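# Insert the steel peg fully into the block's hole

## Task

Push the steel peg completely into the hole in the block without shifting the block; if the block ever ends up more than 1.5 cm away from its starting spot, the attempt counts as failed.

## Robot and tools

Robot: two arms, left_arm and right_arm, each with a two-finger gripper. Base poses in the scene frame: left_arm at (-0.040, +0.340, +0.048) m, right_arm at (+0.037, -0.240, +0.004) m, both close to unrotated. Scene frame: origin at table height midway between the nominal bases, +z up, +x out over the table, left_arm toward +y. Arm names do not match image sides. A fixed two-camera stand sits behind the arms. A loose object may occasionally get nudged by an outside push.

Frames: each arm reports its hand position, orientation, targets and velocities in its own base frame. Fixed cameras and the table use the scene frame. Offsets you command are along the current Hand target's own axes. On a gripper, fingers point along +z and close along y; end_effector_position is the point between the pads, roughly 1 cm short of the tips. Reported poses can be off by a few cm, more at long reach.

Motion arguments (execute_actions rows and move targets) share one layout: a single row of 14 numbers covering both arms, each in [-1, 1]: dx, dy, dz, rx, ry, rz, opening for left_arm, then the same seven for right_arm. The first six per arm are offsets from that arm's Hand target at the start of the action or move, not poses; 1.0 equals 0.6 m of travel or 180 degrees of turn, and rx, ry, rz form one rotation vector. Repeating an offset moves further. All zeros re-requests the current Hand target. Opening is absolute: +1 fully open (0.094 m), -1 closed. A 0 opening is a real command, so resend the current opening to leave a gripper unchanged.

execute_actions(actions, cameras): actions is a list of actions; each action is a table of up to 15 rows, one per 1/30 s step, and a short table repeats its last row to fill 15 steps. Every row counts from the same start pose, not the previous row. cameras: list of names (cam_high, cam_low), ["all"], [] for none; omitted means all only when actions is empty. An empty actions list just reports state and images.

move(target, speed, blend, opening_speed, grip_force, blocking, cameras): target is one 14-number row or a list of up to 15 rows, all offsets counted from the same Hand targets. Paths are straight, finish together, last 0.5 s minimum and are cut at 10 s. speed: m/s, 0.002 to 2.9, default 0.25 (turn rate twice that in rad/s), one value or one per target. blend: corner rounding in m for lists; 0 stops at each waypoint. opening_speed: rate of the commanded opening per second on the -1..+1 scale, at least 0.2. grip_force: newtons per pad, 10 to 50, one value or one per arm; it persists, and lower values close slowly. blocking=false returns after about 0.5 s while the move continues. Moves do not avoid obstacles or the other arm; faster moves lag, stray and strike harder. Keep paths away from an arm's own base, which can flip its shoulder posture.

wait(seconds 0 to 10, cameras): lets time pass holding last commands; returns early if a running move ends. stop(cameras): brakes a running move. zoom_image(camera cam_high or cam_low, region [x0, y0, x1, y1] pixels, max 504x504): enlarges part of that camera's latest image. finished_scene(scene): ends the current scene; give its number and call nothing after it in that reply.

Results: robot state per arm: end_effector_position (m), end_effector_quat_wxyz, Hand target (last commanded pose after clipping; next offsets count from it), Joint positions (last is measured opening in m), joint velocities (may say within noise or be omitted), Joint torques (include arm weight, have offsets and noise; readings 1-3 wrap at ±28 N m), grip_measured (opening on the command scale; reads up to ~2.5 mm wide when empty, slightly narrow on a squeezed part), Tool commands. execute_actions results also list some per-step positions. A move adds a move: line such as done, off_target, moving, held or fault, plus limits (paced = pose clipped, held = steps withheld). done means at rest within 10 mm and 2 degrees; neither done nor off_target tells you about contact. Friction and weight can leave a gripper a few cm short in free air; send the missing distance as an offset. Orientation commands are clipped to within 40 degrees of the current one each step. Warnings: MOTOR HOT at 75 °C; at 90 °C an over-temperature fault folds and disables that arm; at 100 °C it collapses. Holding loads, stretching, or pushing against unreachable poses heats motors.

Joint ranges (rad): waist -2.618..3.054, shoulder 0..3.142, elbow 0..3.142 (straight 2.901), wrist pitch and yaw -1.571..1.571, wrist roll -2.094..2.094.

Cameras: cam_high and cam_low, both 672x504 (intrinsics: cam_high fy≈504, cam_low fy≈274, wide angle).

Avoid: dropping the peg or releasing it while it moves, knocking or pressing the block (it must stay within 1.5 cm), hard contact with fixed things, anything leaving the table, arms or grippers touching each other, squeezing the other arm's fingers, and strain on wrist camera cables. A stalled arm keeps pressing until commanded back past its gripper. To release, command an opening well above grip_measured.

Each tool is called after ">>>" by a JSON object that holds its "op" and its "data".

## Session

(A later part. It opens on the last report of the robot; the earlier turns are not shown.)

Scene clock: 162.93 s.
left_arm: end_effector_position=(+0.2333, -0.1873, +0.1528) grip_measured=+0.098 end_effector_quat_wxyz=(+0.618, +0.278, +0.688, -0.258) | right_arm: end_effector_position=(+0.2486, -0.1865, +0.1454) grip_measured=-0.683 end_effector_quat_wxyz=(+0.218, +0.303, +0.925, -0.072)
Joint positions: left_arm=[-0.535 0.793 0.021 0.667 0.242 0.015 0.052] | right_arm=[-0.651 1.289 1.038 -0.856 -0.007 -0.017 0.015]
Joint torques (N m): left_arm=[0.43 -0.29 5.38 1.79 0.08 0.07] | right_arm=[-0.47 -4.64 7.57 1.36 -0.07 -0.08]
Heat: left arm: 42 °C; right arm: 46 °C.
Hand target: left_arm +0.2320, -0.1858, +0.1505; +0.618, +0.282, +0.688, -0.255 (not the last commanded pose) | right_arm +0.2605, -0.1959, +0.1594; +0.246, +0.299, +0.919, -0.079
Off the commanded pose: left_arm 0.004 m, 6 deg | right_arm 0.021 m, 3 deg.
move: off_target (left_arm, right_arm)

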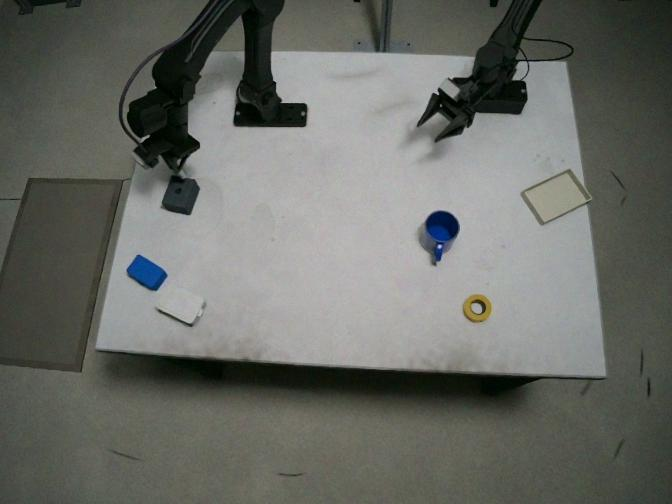

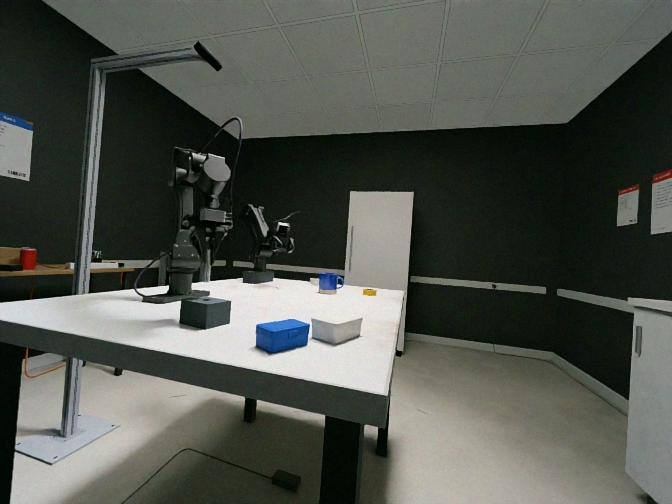

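>>> {"op": "move", "data": {"target": [0,0,0,0,0,0,0.1,-0.004,-0.0298,0.06,0,0.014,0,-0.95], "speed": 0.15, "cameras": ["all"]}}

>>> {"op": "zoom_image", "data": {"camera": "cam_low", "region": [170, 250, 240, 320]}}

>>> {"op": "zoom_image", "data": {"camera": "cam_high", "region": [150, 150, 220, 220]}}

Scene clock: 175.40 s.
left_arm: end_effector_position=(+0.2333, -0.1873, +0.1528) grip_measured=+0.098 end_effector_quat_wxyz=(+0.618, +0.278, +0.688, -0.258) | right_arm: end_effector_position=(+0.2544, -0.2111, +0.1168) grip_measured=-0.683 end_effector_quat_wxyz=(+0.199, +0.305, +0.929, -0.065)
Joint positions: left_arm=[-0.535 0.793 0.021 0.667 0.242 0.015 0.052] | right_arm=[-0.714 1.413 1.038 -0.775 -0.033 -0.073 0.015]
Joint torques (N m): left_arm=[0.38 -0.29 5.35 1.79 0.08 0.08] | right_arm=[-0.58 -5.75 7.41 1.27 -0.12 -0.1]
Heat: left arm: 42 °C; right arm: 46 °C.
Hand target: left_arm +0.2320, -0.1858, +0.1505; +0.618, +0.282, +0.688, -0.255 | right_arm +0.2662, -0.2221, +0.1293; +0.226, +0.300, +0.924, -0.073
Off the commanded pose: left_arm 0.003 m, 1 deg | right_arm 0.020 m, 3 deg.
move: off_target (right_arm)

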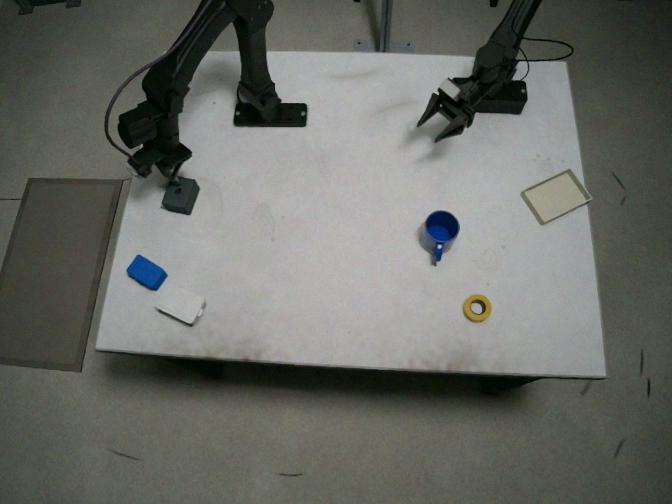

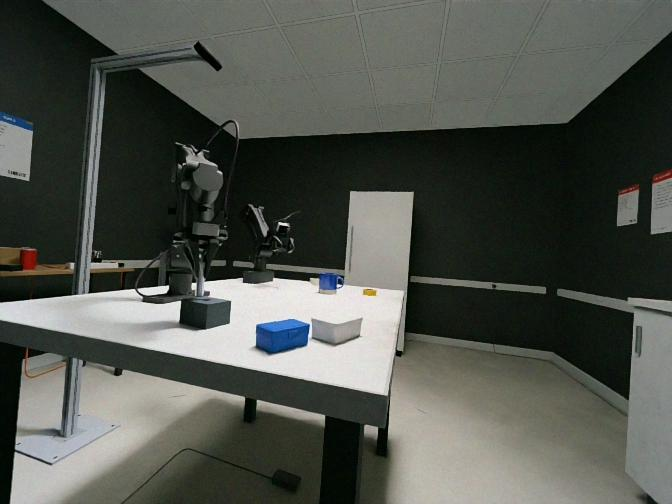

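Scaled by 7.200 from the camera's 672x504 image, which has a finer 960x720 frame.

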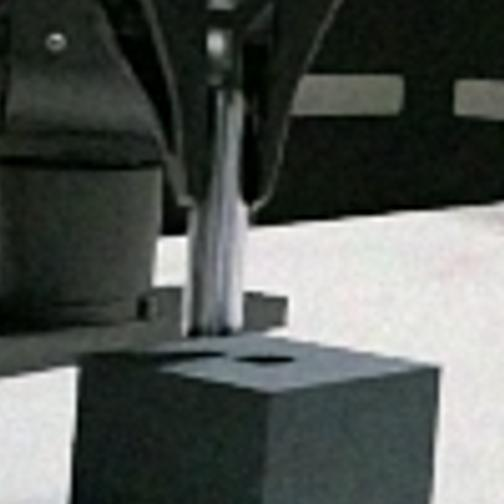

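Scaled by 7.200 from the camera's 672x504 image, which has a finer 960x720 frame.

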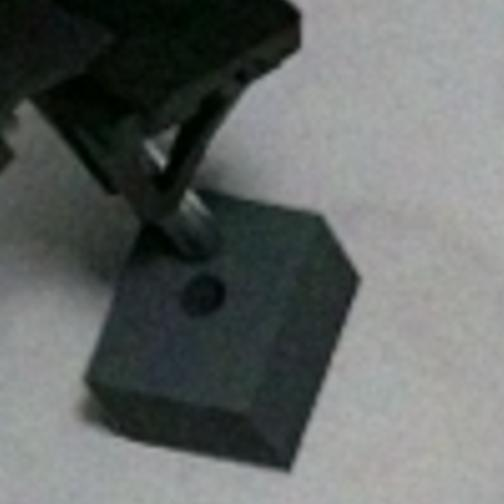

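>>> {"op": "move", "data": {"target": [0,0,0,0,0,0,0.1,-0.0182,0.0208,0.0058,0,0,0,-0.95], "speed": 0.1, "cameras": ["all"]}}

>>> {"op": "zoom_image", "data": {"camera": "cam_low", "region": [170, 250, 240, 320]}}

>>> {"op": "zoom_image", "data": {"camera": "cam_high", "region": [150, 150, 220, 220]}}

Scene clock: 187.43 s.
left_arm: end_effector_position=(+0.2333, -0.1873, +0.1528) grip_measured=+0.098 end_effector_quat_wxyz=(+0.618, +0.278, +0.688, -0.258) | right_arm: end_effector_position=(+0.2696, -0.2102, +0.1201) grip_measured=-0.683 end_effector_quat_wxyz=(+0.203, +0.301, +0.930, -0.064)
Joint positions: left_arm=[-0.535 0.793 0.021 0.667 0.242 0.015 0.052] | right_arm=[-0.679 1.448 1.079 -0.773 -0.026 -0.048 0.015]
Joint torques (N m): left_arm=[0.4 -0.29 5.38 1.79 0.09 0.09] | right_arm=[0.53 -5.83 7.51 1.25 0.05 0.05]
Heat: left arm: 42 °C; right arm: 46 °C.
Hand target: left_arm +0.2320, -0.1858, +0.1505; +0.618, +0.282, +0.688, -0.255 | right_arm +0.2827, -0.2187, +0.1314; +0.226, +0.301, +0.924, -0.073
Off the commanded pose: left_arm 0.003 m, 1 deg | right_arm 0.019 m, 3 deg.
move: off_target (right_arm)

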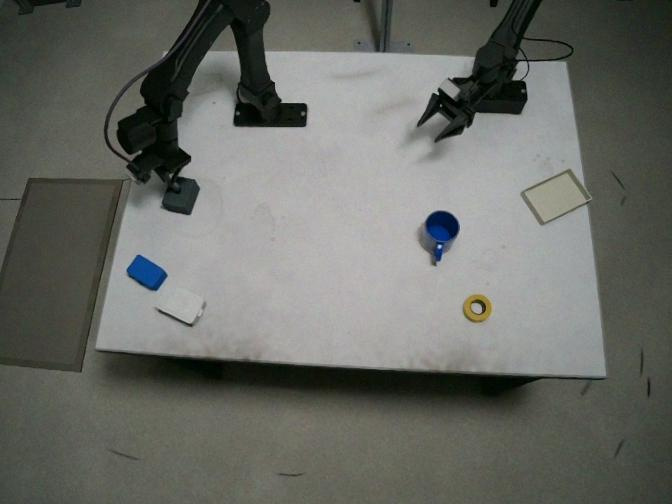

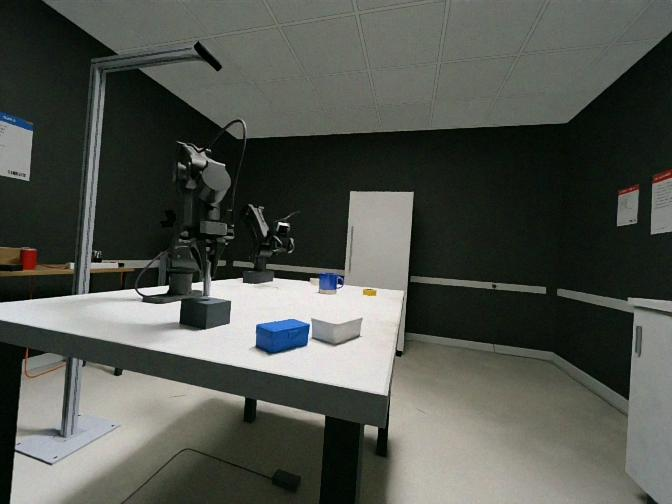

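Scaled by 7.200 from the camera's 672x504 image, which has a finer 960x720 frame.

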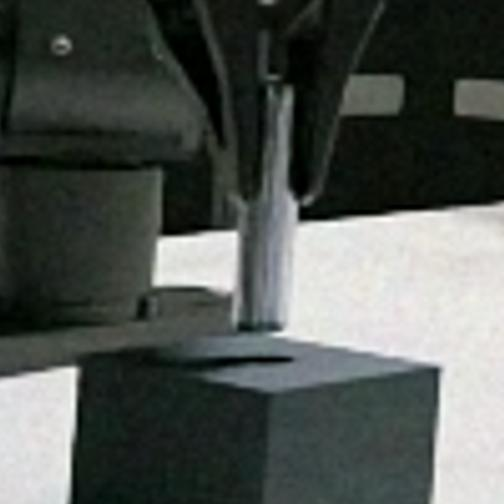

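Scaled by 7.200 from the camera's 672x504 image, which has a finer 960x720 frame.

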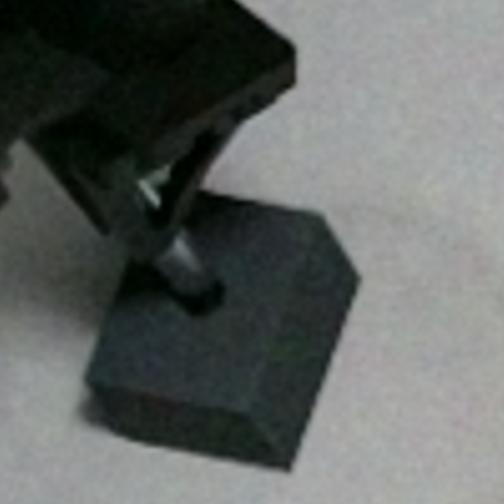

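>>> {"op": "move", "data": {"target": [0,0,0,0,0,0,0.1,-0.0008,0.0012,0.0078,0,0,0,-0.95], "speed": 0.05, "cameras": ["all"]}}

>>> {"op": "zoom_image", "data": {"camera": "cam_low", "region": [190, 280, 230, 320]}}

>>> {"op": "zoom_image", "data": {"camera": "cam_high", "region": [160, 170, 200, 210]}}

Scene clock: 194.40 s.
left_arm: end_effector_position=(+0.2333, -0.1873, +0.1528) grip_measured=+0.098 end_effector_quat_wxyz=(+0.618, +0.278, +0.688, -0.258) | right_arm: end_effector_position=(+0.2719, -0.2124, +0.1176) grip_measured=-0.683 end_effector_quat_wxyz=(+0.204, +0.302, +0.929, -0.064)
Joint positions: left_arm=[-0.535 0.793 0.021 0.667 0.242 0.015 0.052] | right_arm=[-0.679 1.461 1.079 -0.759 -0.024 -0.044 0.015]
Joint torques (N m): left_arm=[0.42 -0.31 5.38 1.79 0.09 0.07] | right_arm=[0.77 -6 7.12 1.29 0.06 0.08]
Heat: left arm: 42 °C; right arm: 47 °C.
Hand target: left_arm +0.2320, -0.1858, +0.1505; +0.618, +0.282, +0.688, -0.255 | right_arm +0.2852, -0.2196, +0.1275; +0.226, +0.301, +0.924, -0.073
Off the commanded pose: left_arm 0.003 m, 1 deg | right_arm 0.018 m, 3 deg.
move: off_target (right_arm)

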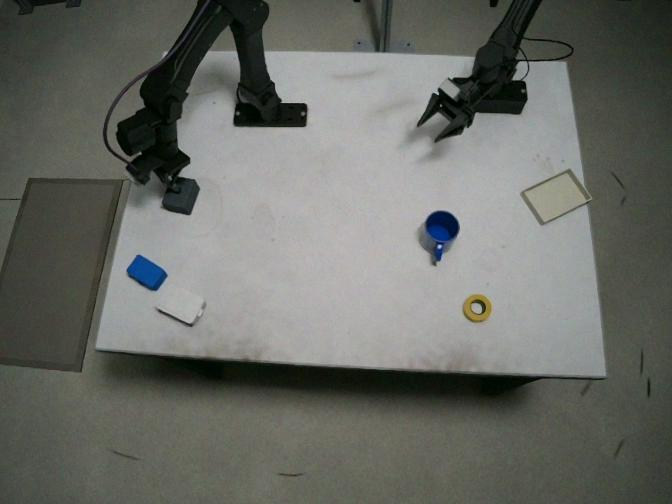

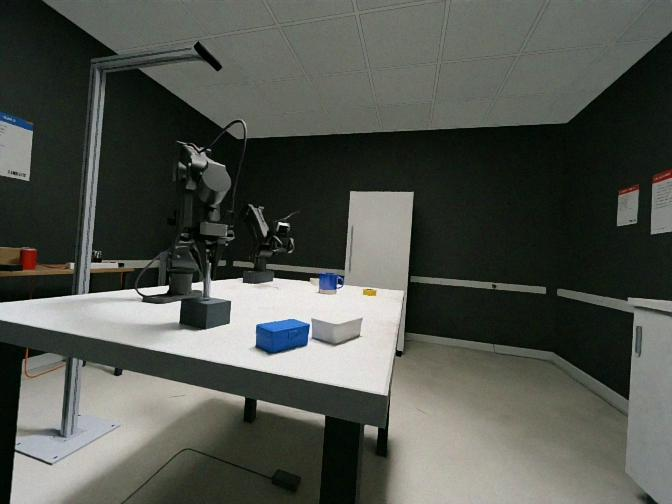

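Scaled by 12.600 from the camera's 672x504 image, which has a finer 960x720 frame.

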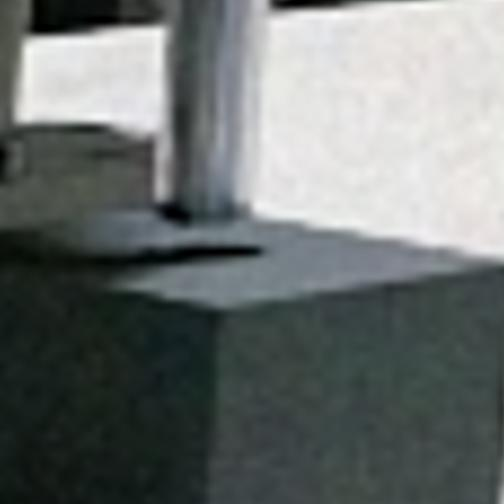

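Scaled by 12.600 from the camera's 672x504 image, which has a finer 960x720 frame.

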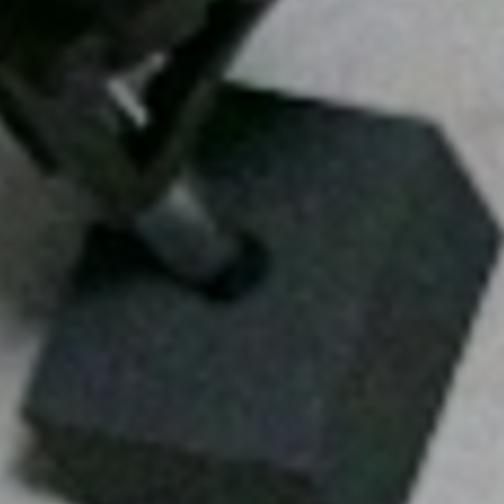

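>>> {"op": "move", "data": {"target": [0,0,0,0,0,0,0.1,0.0135,0.0035,0.0153,0,0,0,-0.95], "speed": 0.04, "cameras": ["all"]}}

>>> {"op": "zoom_image", "data": {"camera": "cam_low", "region": [190, 280, 230, 320]}}

>>> {"op": "zoom_image", "data": {"camera": "cam_high", "region": [160, 170, 200, 210]}}

Scene clock: 201.70 s.
left_arm: end_effector_position=(+0.2333, -0.1873, +0.1528) grip_measured=+0.098 end_effector_quat_wxyz=(+0.618, +0.278, +0.688, -0.258) | right_arm: end_effector_position=(+0.2770, -0.2134, +0.1145) grip_measured=-0.683 end_effector_quat_wxyz=(+0.215, +0.301, +0.927, -0.069)
Joint positions: left_arm=[-0.535 0.793 0.021 0.667 0.242 0.015 0.052] | right_arm=[-0.67 1.461 1.056 -0.712 -0.021 -0.038 0.015]
Joint torques (N m): left_arm=[0.4 -0.29 5.37 1.79 0.08 0.07] | right_arm=[0.65 -6.23 5.04 1.37 0.07 0.07]
Heat: left arm: 41 °C; right arm: 47 °C.
Hand target: left_arm +0.2320, -0.1858, +0.1505; +0.618, +0.282, +0.688, -0.255 | right_arm +0.2840, -0.2162, +0.1156; +0.226, +0.301, +0.924, -0.073
Off the commanded pose: left_arm 0.003 m, 1 deg | right_arm 0.008 m, 1 deg.
move: done

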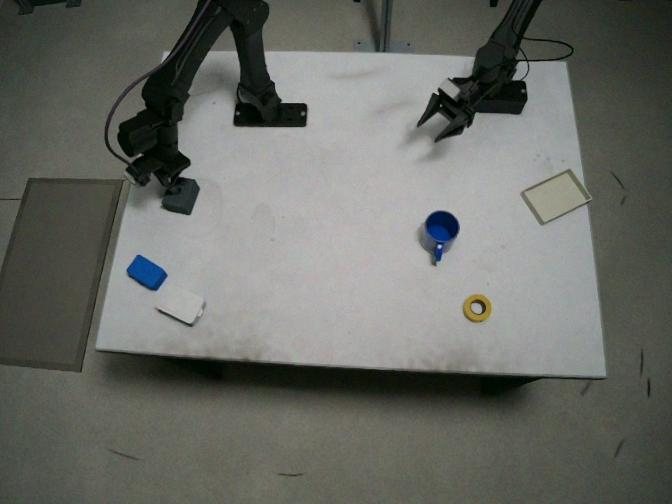

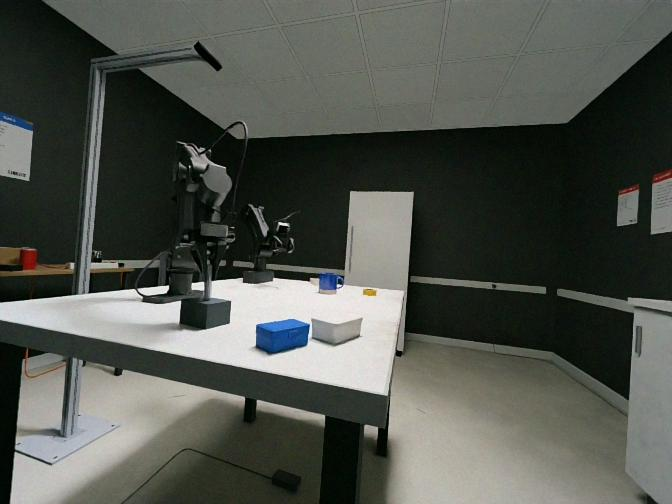

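Scaled by 12.600 from the camera's 672x504 image, which has a finer 960x720 frame.

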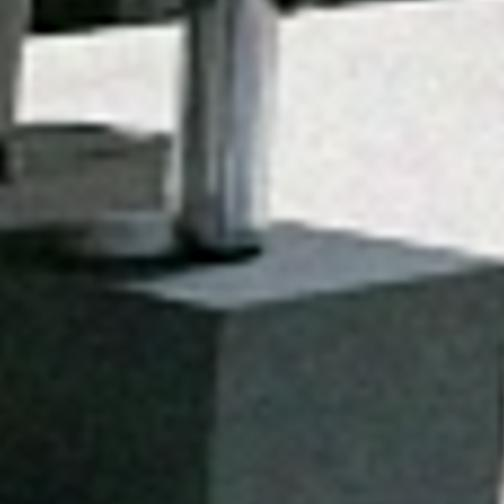

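Scaled by 12.600 from the camera's 672x504 image, which has a finer 960x720 frame.

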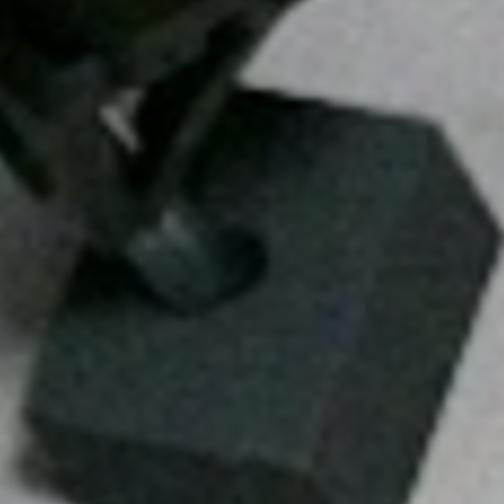

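>>> {"op": "move", "data": {"target": [0,0,0,0,0,0,0.1,0.0078,-0.001,-0.008,0,0,0,-0.95], "speed": 0.04, "cameras": ["all"]}}

>>> {"op": "zoom_image", "data": {"camera": "cam_low", "region": [190, 280, 230, 320]}}

>>> {"op": "zoom_image", "data": {"camera": "cam_high", "region": [160, 170, 200, 210]}}

Scene clock: 207.13 s.
left_arm: end_effector_position=(+0.2333, -0.1873, +0.1528) grip_measured=+0.098 end_effector_quat_wxyz=(+0.618, +0.278, +0.688, -0.258) | right_arm: end_effector_position=(+0.2754, -0.2121, +0.1117) grip_measured=-0.683 end_effector_quat_wxyz=(+0.211, +0.301, +0.928, -0.067)
Joint positions: left_arm=[-0.535 0.793 0.021 0.667 0.242 0.015 0.052] | right_arm=[-0.67 1.461 1.048 -0.712 -0.021 -0.038 0.015]
Joint torques (N m): left_arm=[0.42 -0.31 5.37 1.79 0.08 0.08] | right_arm=[0.4 -8.59 4.62 1.19 0.05 0.05]
Heat: left arm: 41 °C; right arm: 46 °C.
Hand target: left_arm +0.2320, -0.1858, +0.1505; +0.618, +0.282, +0.688, -0.255 | right_arm +0.2785, -0.2129, +0.1177; +0.226, +0.300, +0.924, -0.073
Off the commanded pose: left_arm 0.003 m, 1 deg | right_arm 0.007 m, 2 deg.
move: done

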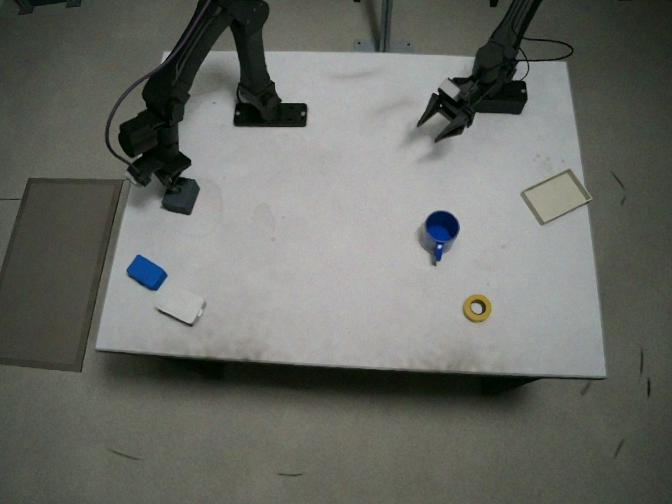

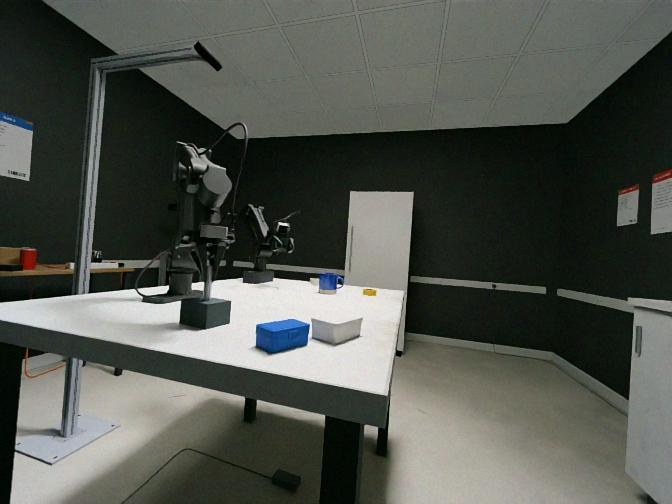

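Scaled by 12.600 from the camera's 672x504 image, which has a finer 960x720 frame.

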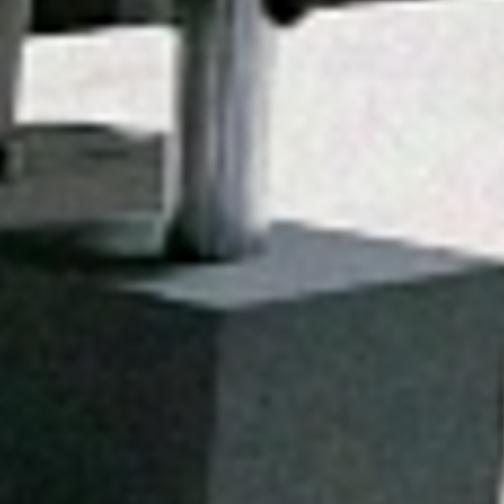

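Scaled by 12.600 from the camera's 672x504 image, which has a finer 960x720 frame.

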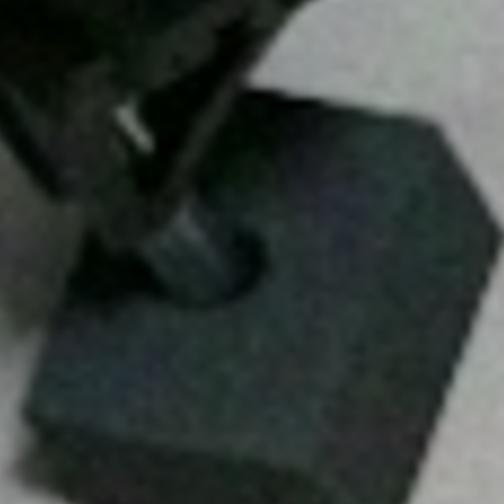

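>>> {"op": "move", "data": {"target": [[0,0,0,0,0,0,0.1,0.0048,0.001,-0.0062,0,0,0,-0.95],[0,0,0,0,0,0,0.1,0.0163,0.001,0.016,0,0,0,-0.95]], "speed": 0.04, "cameras": ["all"]}}

>>> {"op": "zoom_image", "data": {"camera": "cam_low", "region": [190, 280, 230, 320]}}

>>> {"op": "zoom_image", "data": {"camera": "cam_high", "region": [160, 170, 200, 210]}}

Scene clock: 212.63 s.
left_arm: end_effector_position=(+0.2333, -0.1873, +0.1528) grip_measured=+0.098 end_effector_quat_wxyz=(+0.618, +0.278, +0.688, -0.258) | right_arm: end_effector_position=(+0.2746, -0.2116, +0.1106) grip_measured=-0.683 end_effector_quat_wxyz=(+0.225, +0.300, +0.924, -0.073)
Joint positions: left_arm=[-0.535 0.793 0.021 0.667 0.242 0.015 0.052] | right_arm=[-0.67 1.433 1.006 -0.667 -0.02 -0.038 0.015]
Joint torques (N m): left_arm=[0.39 -0.27 5.37 1.79 0.08 0.08] | right_arm=[0.55 -6.39 3.48 1.32 0.05 0.06]
Heat: left arm: 41 °C; right arm: 46 °C.
Hand target: left_arm +0.2320, -0.1858, +0.1505; +0.618, +0.282, +0.688, -0.255 | right_arm +0.2754, -0.2099, +0.1046; +0.226, +0.301, +0.924, -0.073
Off the commanded pose: left_arm 0.003 m, 1 deg | right_arm 0.006 m, 0 deg.
move: done

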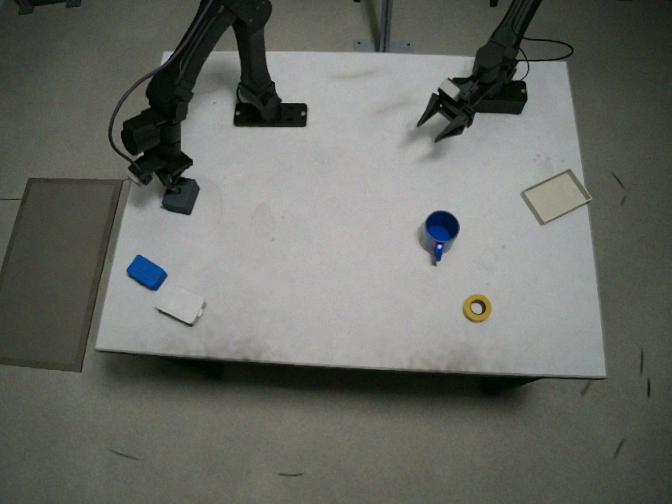

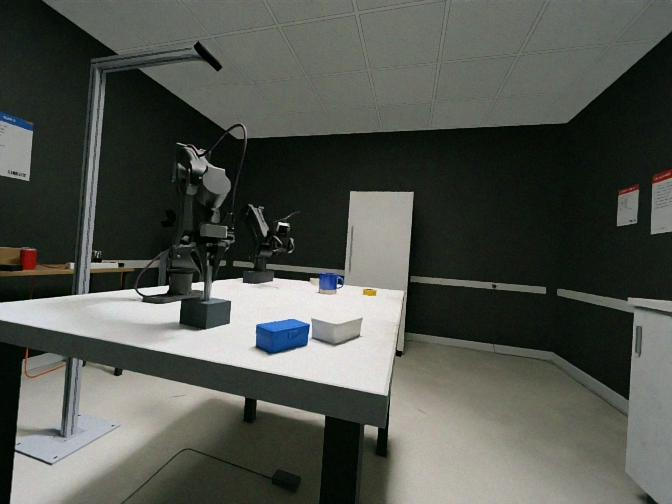

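Scaled by 12.600 from the camera's 672x504 image, which has a finer 960x720 frame.

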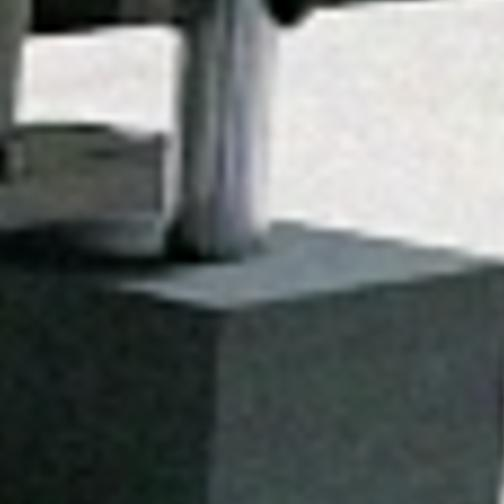

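Scaled by 12.600 from the camera's 672x504 image, which has a finer 960x720 frame.

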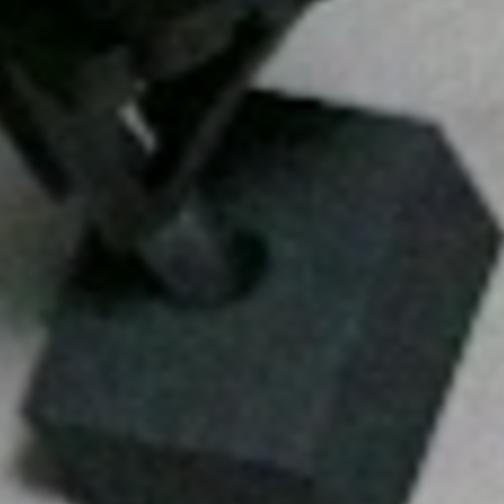

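>>> {"op": "move", "data": {"target": [0,0,0,0,0,0,0.1,-0.0317,0.003,-0.021,0,0,0,-0.95], "speed": 0.05, "cameras": ["all"]}}

>>> {"op": "zoom_image", "data": {"camera": "cam_low", "region": [190, 280, 230, 320]}}

>>> {"op": "zoom_image", "data": {"camera": "cam_high", "region": [160, 170, 200, 210]}}

Scene clock: 218.07 s.
left_arm: end_effector_position=(+0.2333, -0.1873, +0.1528) grip_measured=+0.098 end_effector_quat_wxyz=(+0.618, +0.278, +0.688, -0.258) | right_arm: end_effector_position=(+0.2754, -0.2098, +0.1154) grip_measured=-0.683 end_effector_quat_wxyz=(+0.211, +0.301, +0.928, -0.067)
Joint positions: left_arm=[-0.535 0.793 0.021 0.667 0.242 0.015 0.052] | right_arm=[-0.663 1.453 1.056 -0.727 -0.018 -0.032 0.015]
Joint torques (N m): left_arm=[0.38 -0.28 5.37 1.79 0.09 0.08] | right_arm=[0.65 -5.83 7.38 1.1 0.06 0.07]
Heat: left arm: 41 °C; right arm: 46 °C.
Hand target: left_arm +0.2320, -0.1858, +0.1505; +0.618, +0.282, +0.688, -0.255 | right_arm +0.2854, -0.2150, +0.1245; +0.226, +0.301, +0.924, -0.073
Off the commanded pose: left_arm 0.003 m, 1 deg | right_arm 0.015 m, 2 deg.
move: off_target (right_arm)

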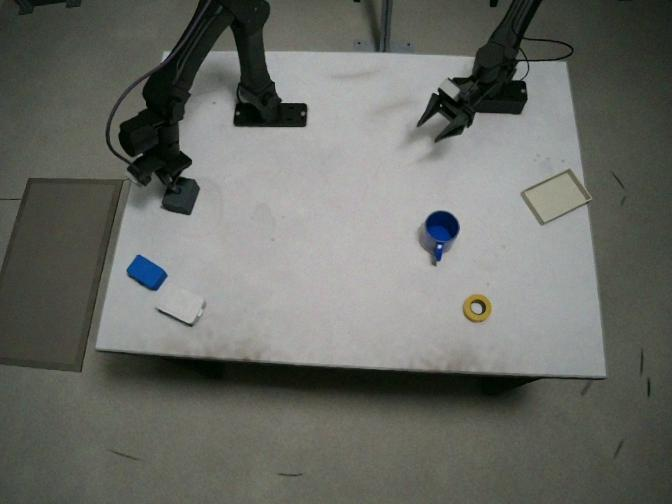

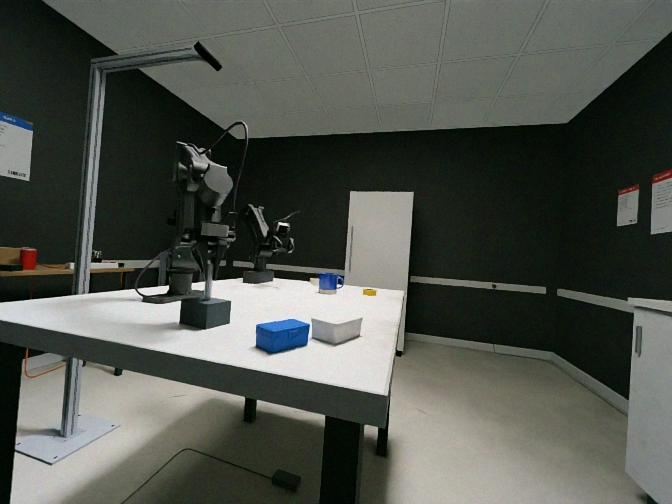

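Scaled by 12.600 from the camera's 672x504 image, which has a finer 960x720 frame.

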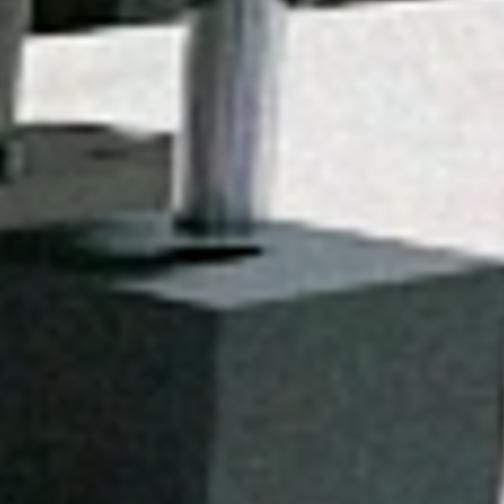

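Scaled by 12.600 from the camera's 672x504 image, which has a finer 960x720 frame.

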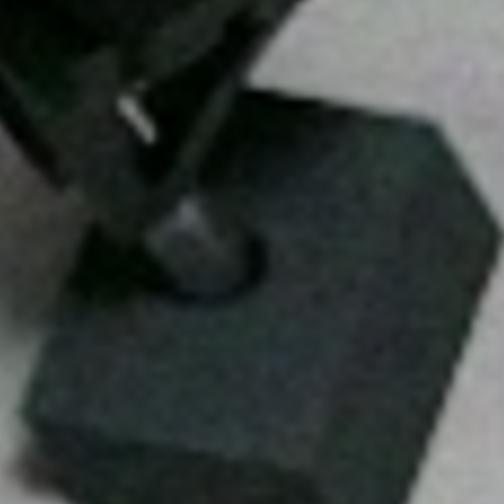

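>>> {"op": "move", "data": {"target": [0,0,0,0,0,0,0.1,0.0178,-0.0033,0.017,0,0,0,-0.95], "speed": 0.04, "cameras": ["all"]}}

>>> {"op": "zoom_image", "data": {"camera": "cam_low", "region": [190, 280, 230, 320]}}

>>> {"op": "zoom_image", "data": {"camera": "cam_high", "region": [160, 170, 200, 210]}}

Scene clock: 223.10 s.
left_arm: end_effector_position=(+0.2333, -0.1873, +0.1528) grip_measured=+0.098 end_effector_quat_wxyz=(+0.618, +0.278, +0.688, -0.258) | right_arm: end_effector_position=(+0.2781, -0.2119, +0.1116) grip_measured=-0.683 end_effector_quat_wxyz=(+0.220, +0.300, +0.925, -0.071)
Joint positions: left_arm=[-0.535 0.793 0.021 0.667 0.242 0.015 0.052] | right_arm=[-0.663 1.453 1.032 -0.683 -0.018 -0.032 0.015]
Joint torques (N m): left_arm=[0.43 -0.31 5.38 1.78 0.09 0.08] | right_arm=[0.02 -6.54 4.55 1.26 0.03 0.01]
Heat: left arm: 42 °C; right arm: 46 °C.
Hand target: left_arm +0.2320, -0.1858, +0.1505; +0.618, +0.282, +0.688, -0.255 | right_arm +0.2804, -0.2138, +0.1105; +0.226, +0.301, +0.924, -0.073
Off the commanded pose: left_arm 0.003 m, 1 deg | right_arm 0.003 m, 1 deg.
move: done

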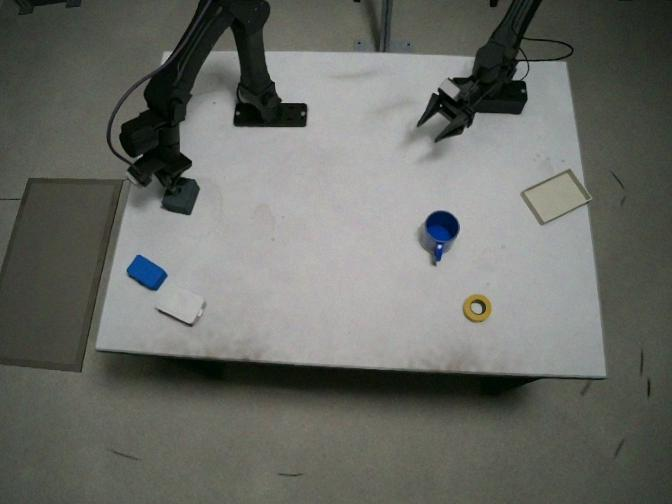

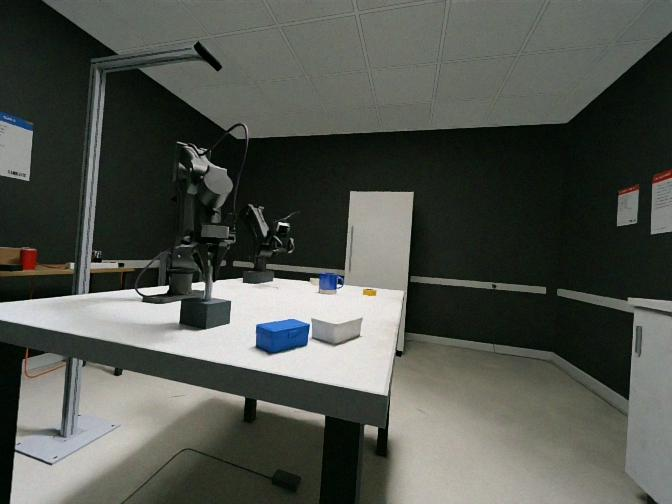

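Scaled by 12.600 from the camera's 672x504 image, which has a finer 960x720 frame.

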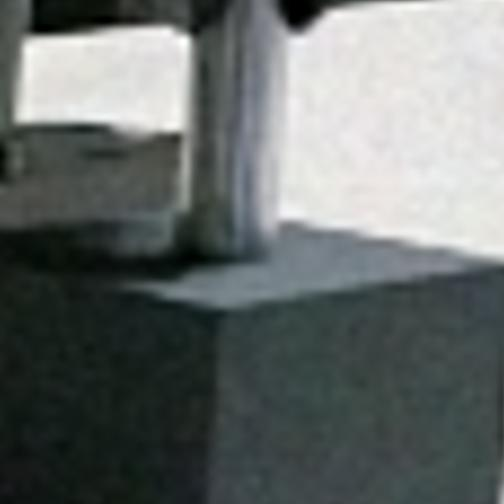

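Scaled by 12.600 from the camera's 672x504 image, which has a finer 960x720 frame.

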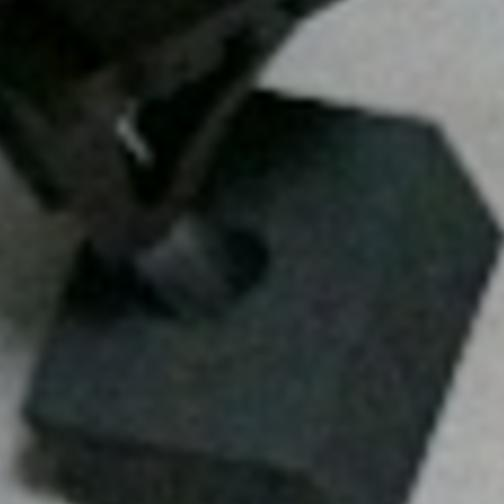

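>>> {"op": "move", "data": {"target": [0,0,0,0,0,0,0.1,-0.0082,0.0032,-0.024,0,0,0,-0.95], "speed": 0.05, "cameras": ["all"]}}

>>> {"op": "zoom_image", "data": {"camera": "cam_low", "region": [190, 280, 230, 320]}}

>>> {"op": "zoom_image", "data": {"camera": "cam_high", "region": [160, 170, 200, 210]}}

Scene clock: 228.63 s.
left_arm: end_effector_position=(+0.2333, -0.1873, +0.1528) grip_measured=+0.098 end_effector_quat_wxyz=(+0.618, +0.278, +0.688, -0.258) | right_arm: end_effector_position=(+0.2744, -0.2090, +0.1112) grip_measured=-0.683 end_effector_quat_wxyz=(+0.210, +0.301, +0.928, -0.067)
Joint positions: left_arm=[-0.535 0.793 0.021 0.667 0.242 0.015 0.052] | right_arm=[-0.663 1.453 1.04 -0.714 -0.018 -0.032 0.015]
Joint torques (N m): left_arm=[0.42 -0.29 5.37 1.79 0.09 0.08] | right_arm=[0.57 -8.35 7.05 0.87 0.06 0.06]
Heat: left arm: 42 °C; right arm: 46 °C.
Hand target: left_arm +0.2320, -0.1858, +0.1505; +0.618, +0.282, +0.688, -0.255 | right_arm +0.2797, -0.2109, +0.1255; +0.226, +0.301, +0.924, -0.073
Off the commanded pose: left_arm 0.003 m, 1 deg | right_arm 0.015 m, 2 deg.
move: off_target (right_arm)

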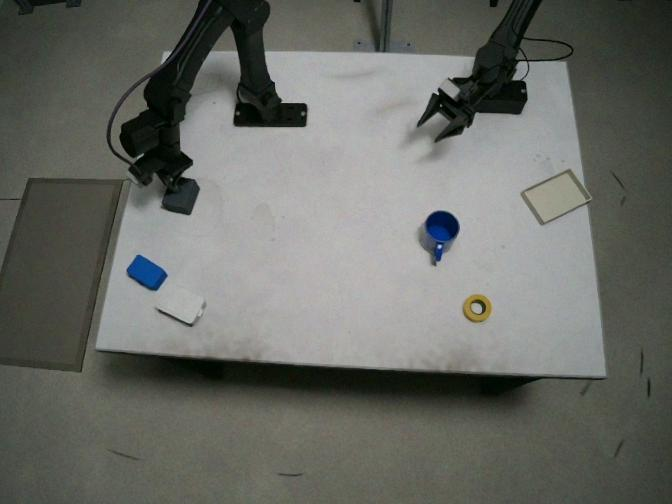

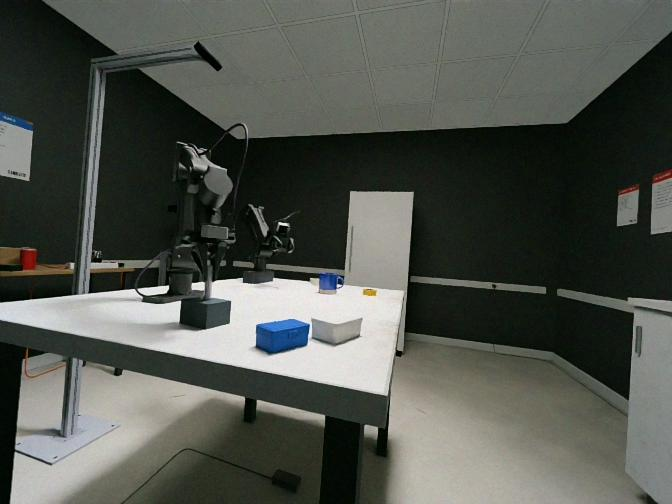

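Scaled by 12.600 from the camera's 672x504 image, which has a finer 960x720 frame.

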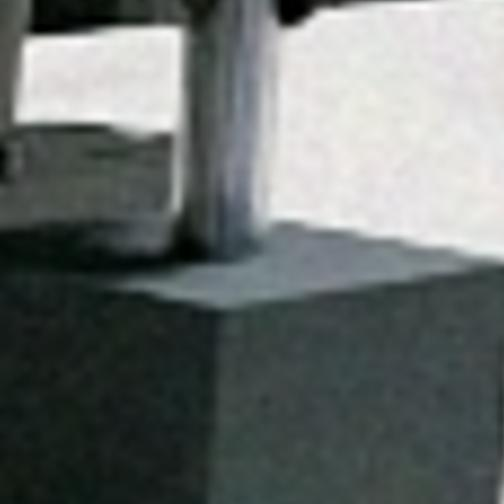

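Scaled by 12.600 from the camera's 672x504 image, which has a finer 960x720 frame.

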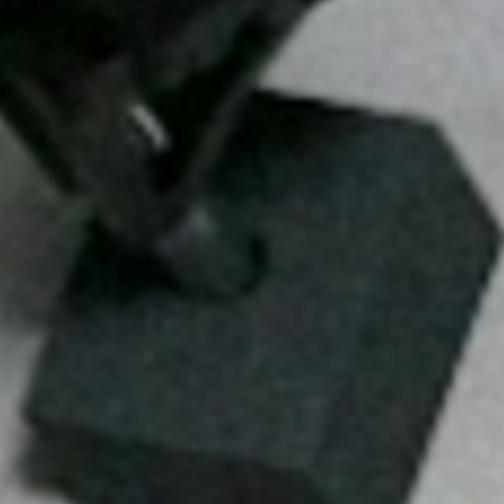

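>>> {"op": "move", "data": {"target": [[0,0,0,0,0,0,0.1,0.0113,0.0025,0.0015,0,0,0,-0.95],[0,0,0,0,0,0,0.1,0.0175,0.0025,0.0133,0,0,0,-0.95]], "speed": 0.03, "cameras": ["all"]}}

>>> {"op": "zoom_image", "data": {"camera": "cam_low", "region": [190, 280, 230, 320]}}

>>> {"op": "zoom_image", "data": {"camera": "cam_high", "region": [160, 170, 200, 210]}}

Scene clock: 232.37 s.
left_arm: end_effector_position=(+0.2333, -0.1873, +0.1528) grip_measured=+0.098 end_effector_quat_wxyz=(+0.618, +0.278, +0.688, -0.258) | right_arm: end_effector_position=(+0.2743, -0.2085, +0.1108) grip_measured=-0.683 end_effector_quat_wxyz=(+0.215, +0.301, +0.926, -0.070)
Joint positions: left_arm=[-0.535 0.793 0.021 0.667 0.242 0.015 0.052] | right_arm=[-0.66 1.441 1.023 -0.696 -0.014 -0.029 0.015]
Joint torques (N m): left_arm=[0.42 -0.28 5.34 1.79 0.09 0.09] | right_arm=[0.7 -8.43 4.07 1.18 0.04 0.08]
Heat: left arm: 42 °C; right arm: 46 °C.
Hand target: left_arm +0.2320, -0.1858, +0.1505; +0.618, +0.282, +0.688, -0.255 | right_arm +0.2760, -0.2063, +0.1136; +0.226, +0.300, +0.924, -0.073
Off the commanded pose: left_arm 0.003 m, 1 deg | right_arm 0.004 m, 1 deg.
move: done

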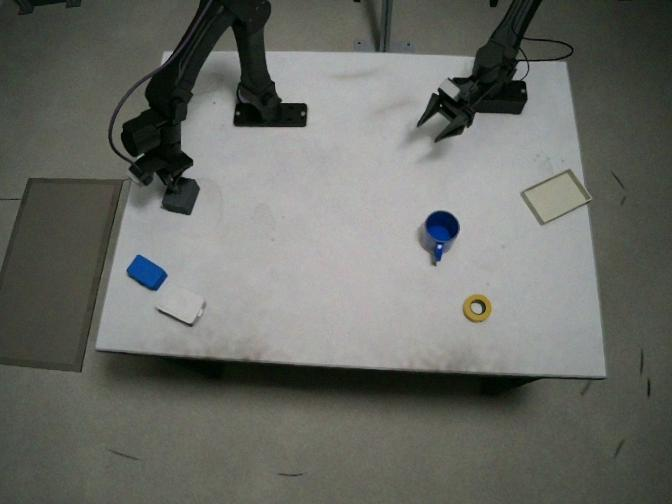

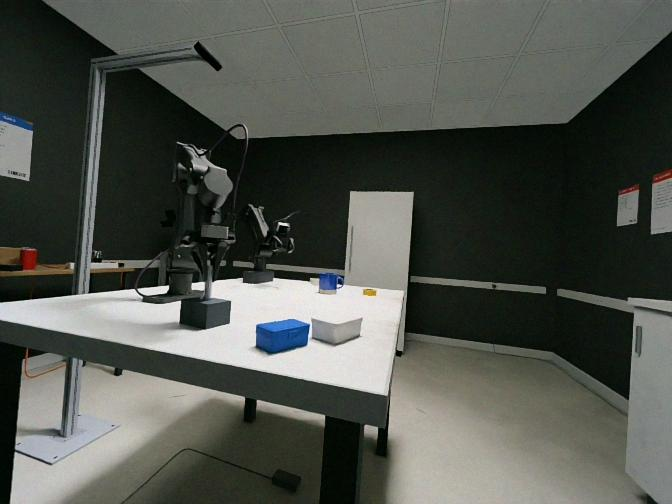

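Scaled by 12.600 from the camera's 672x504 image, which has a finer 960x720 frame.

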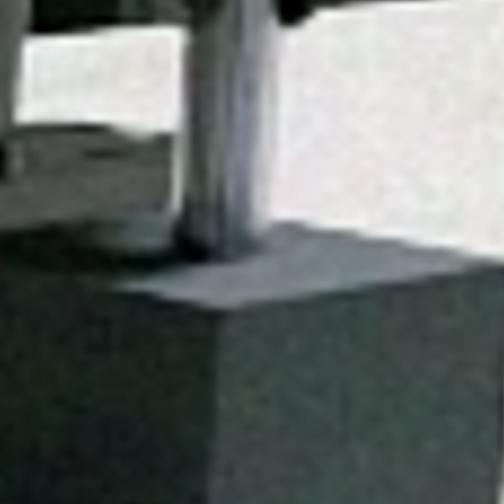

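Scaled by 12.600 from the camera's 672x504 image, which has a finer 960x720 frame.

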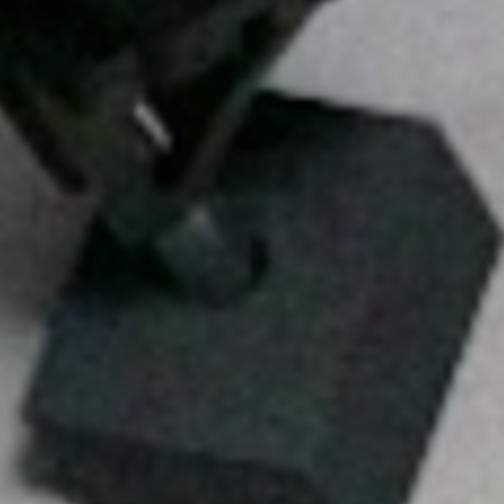

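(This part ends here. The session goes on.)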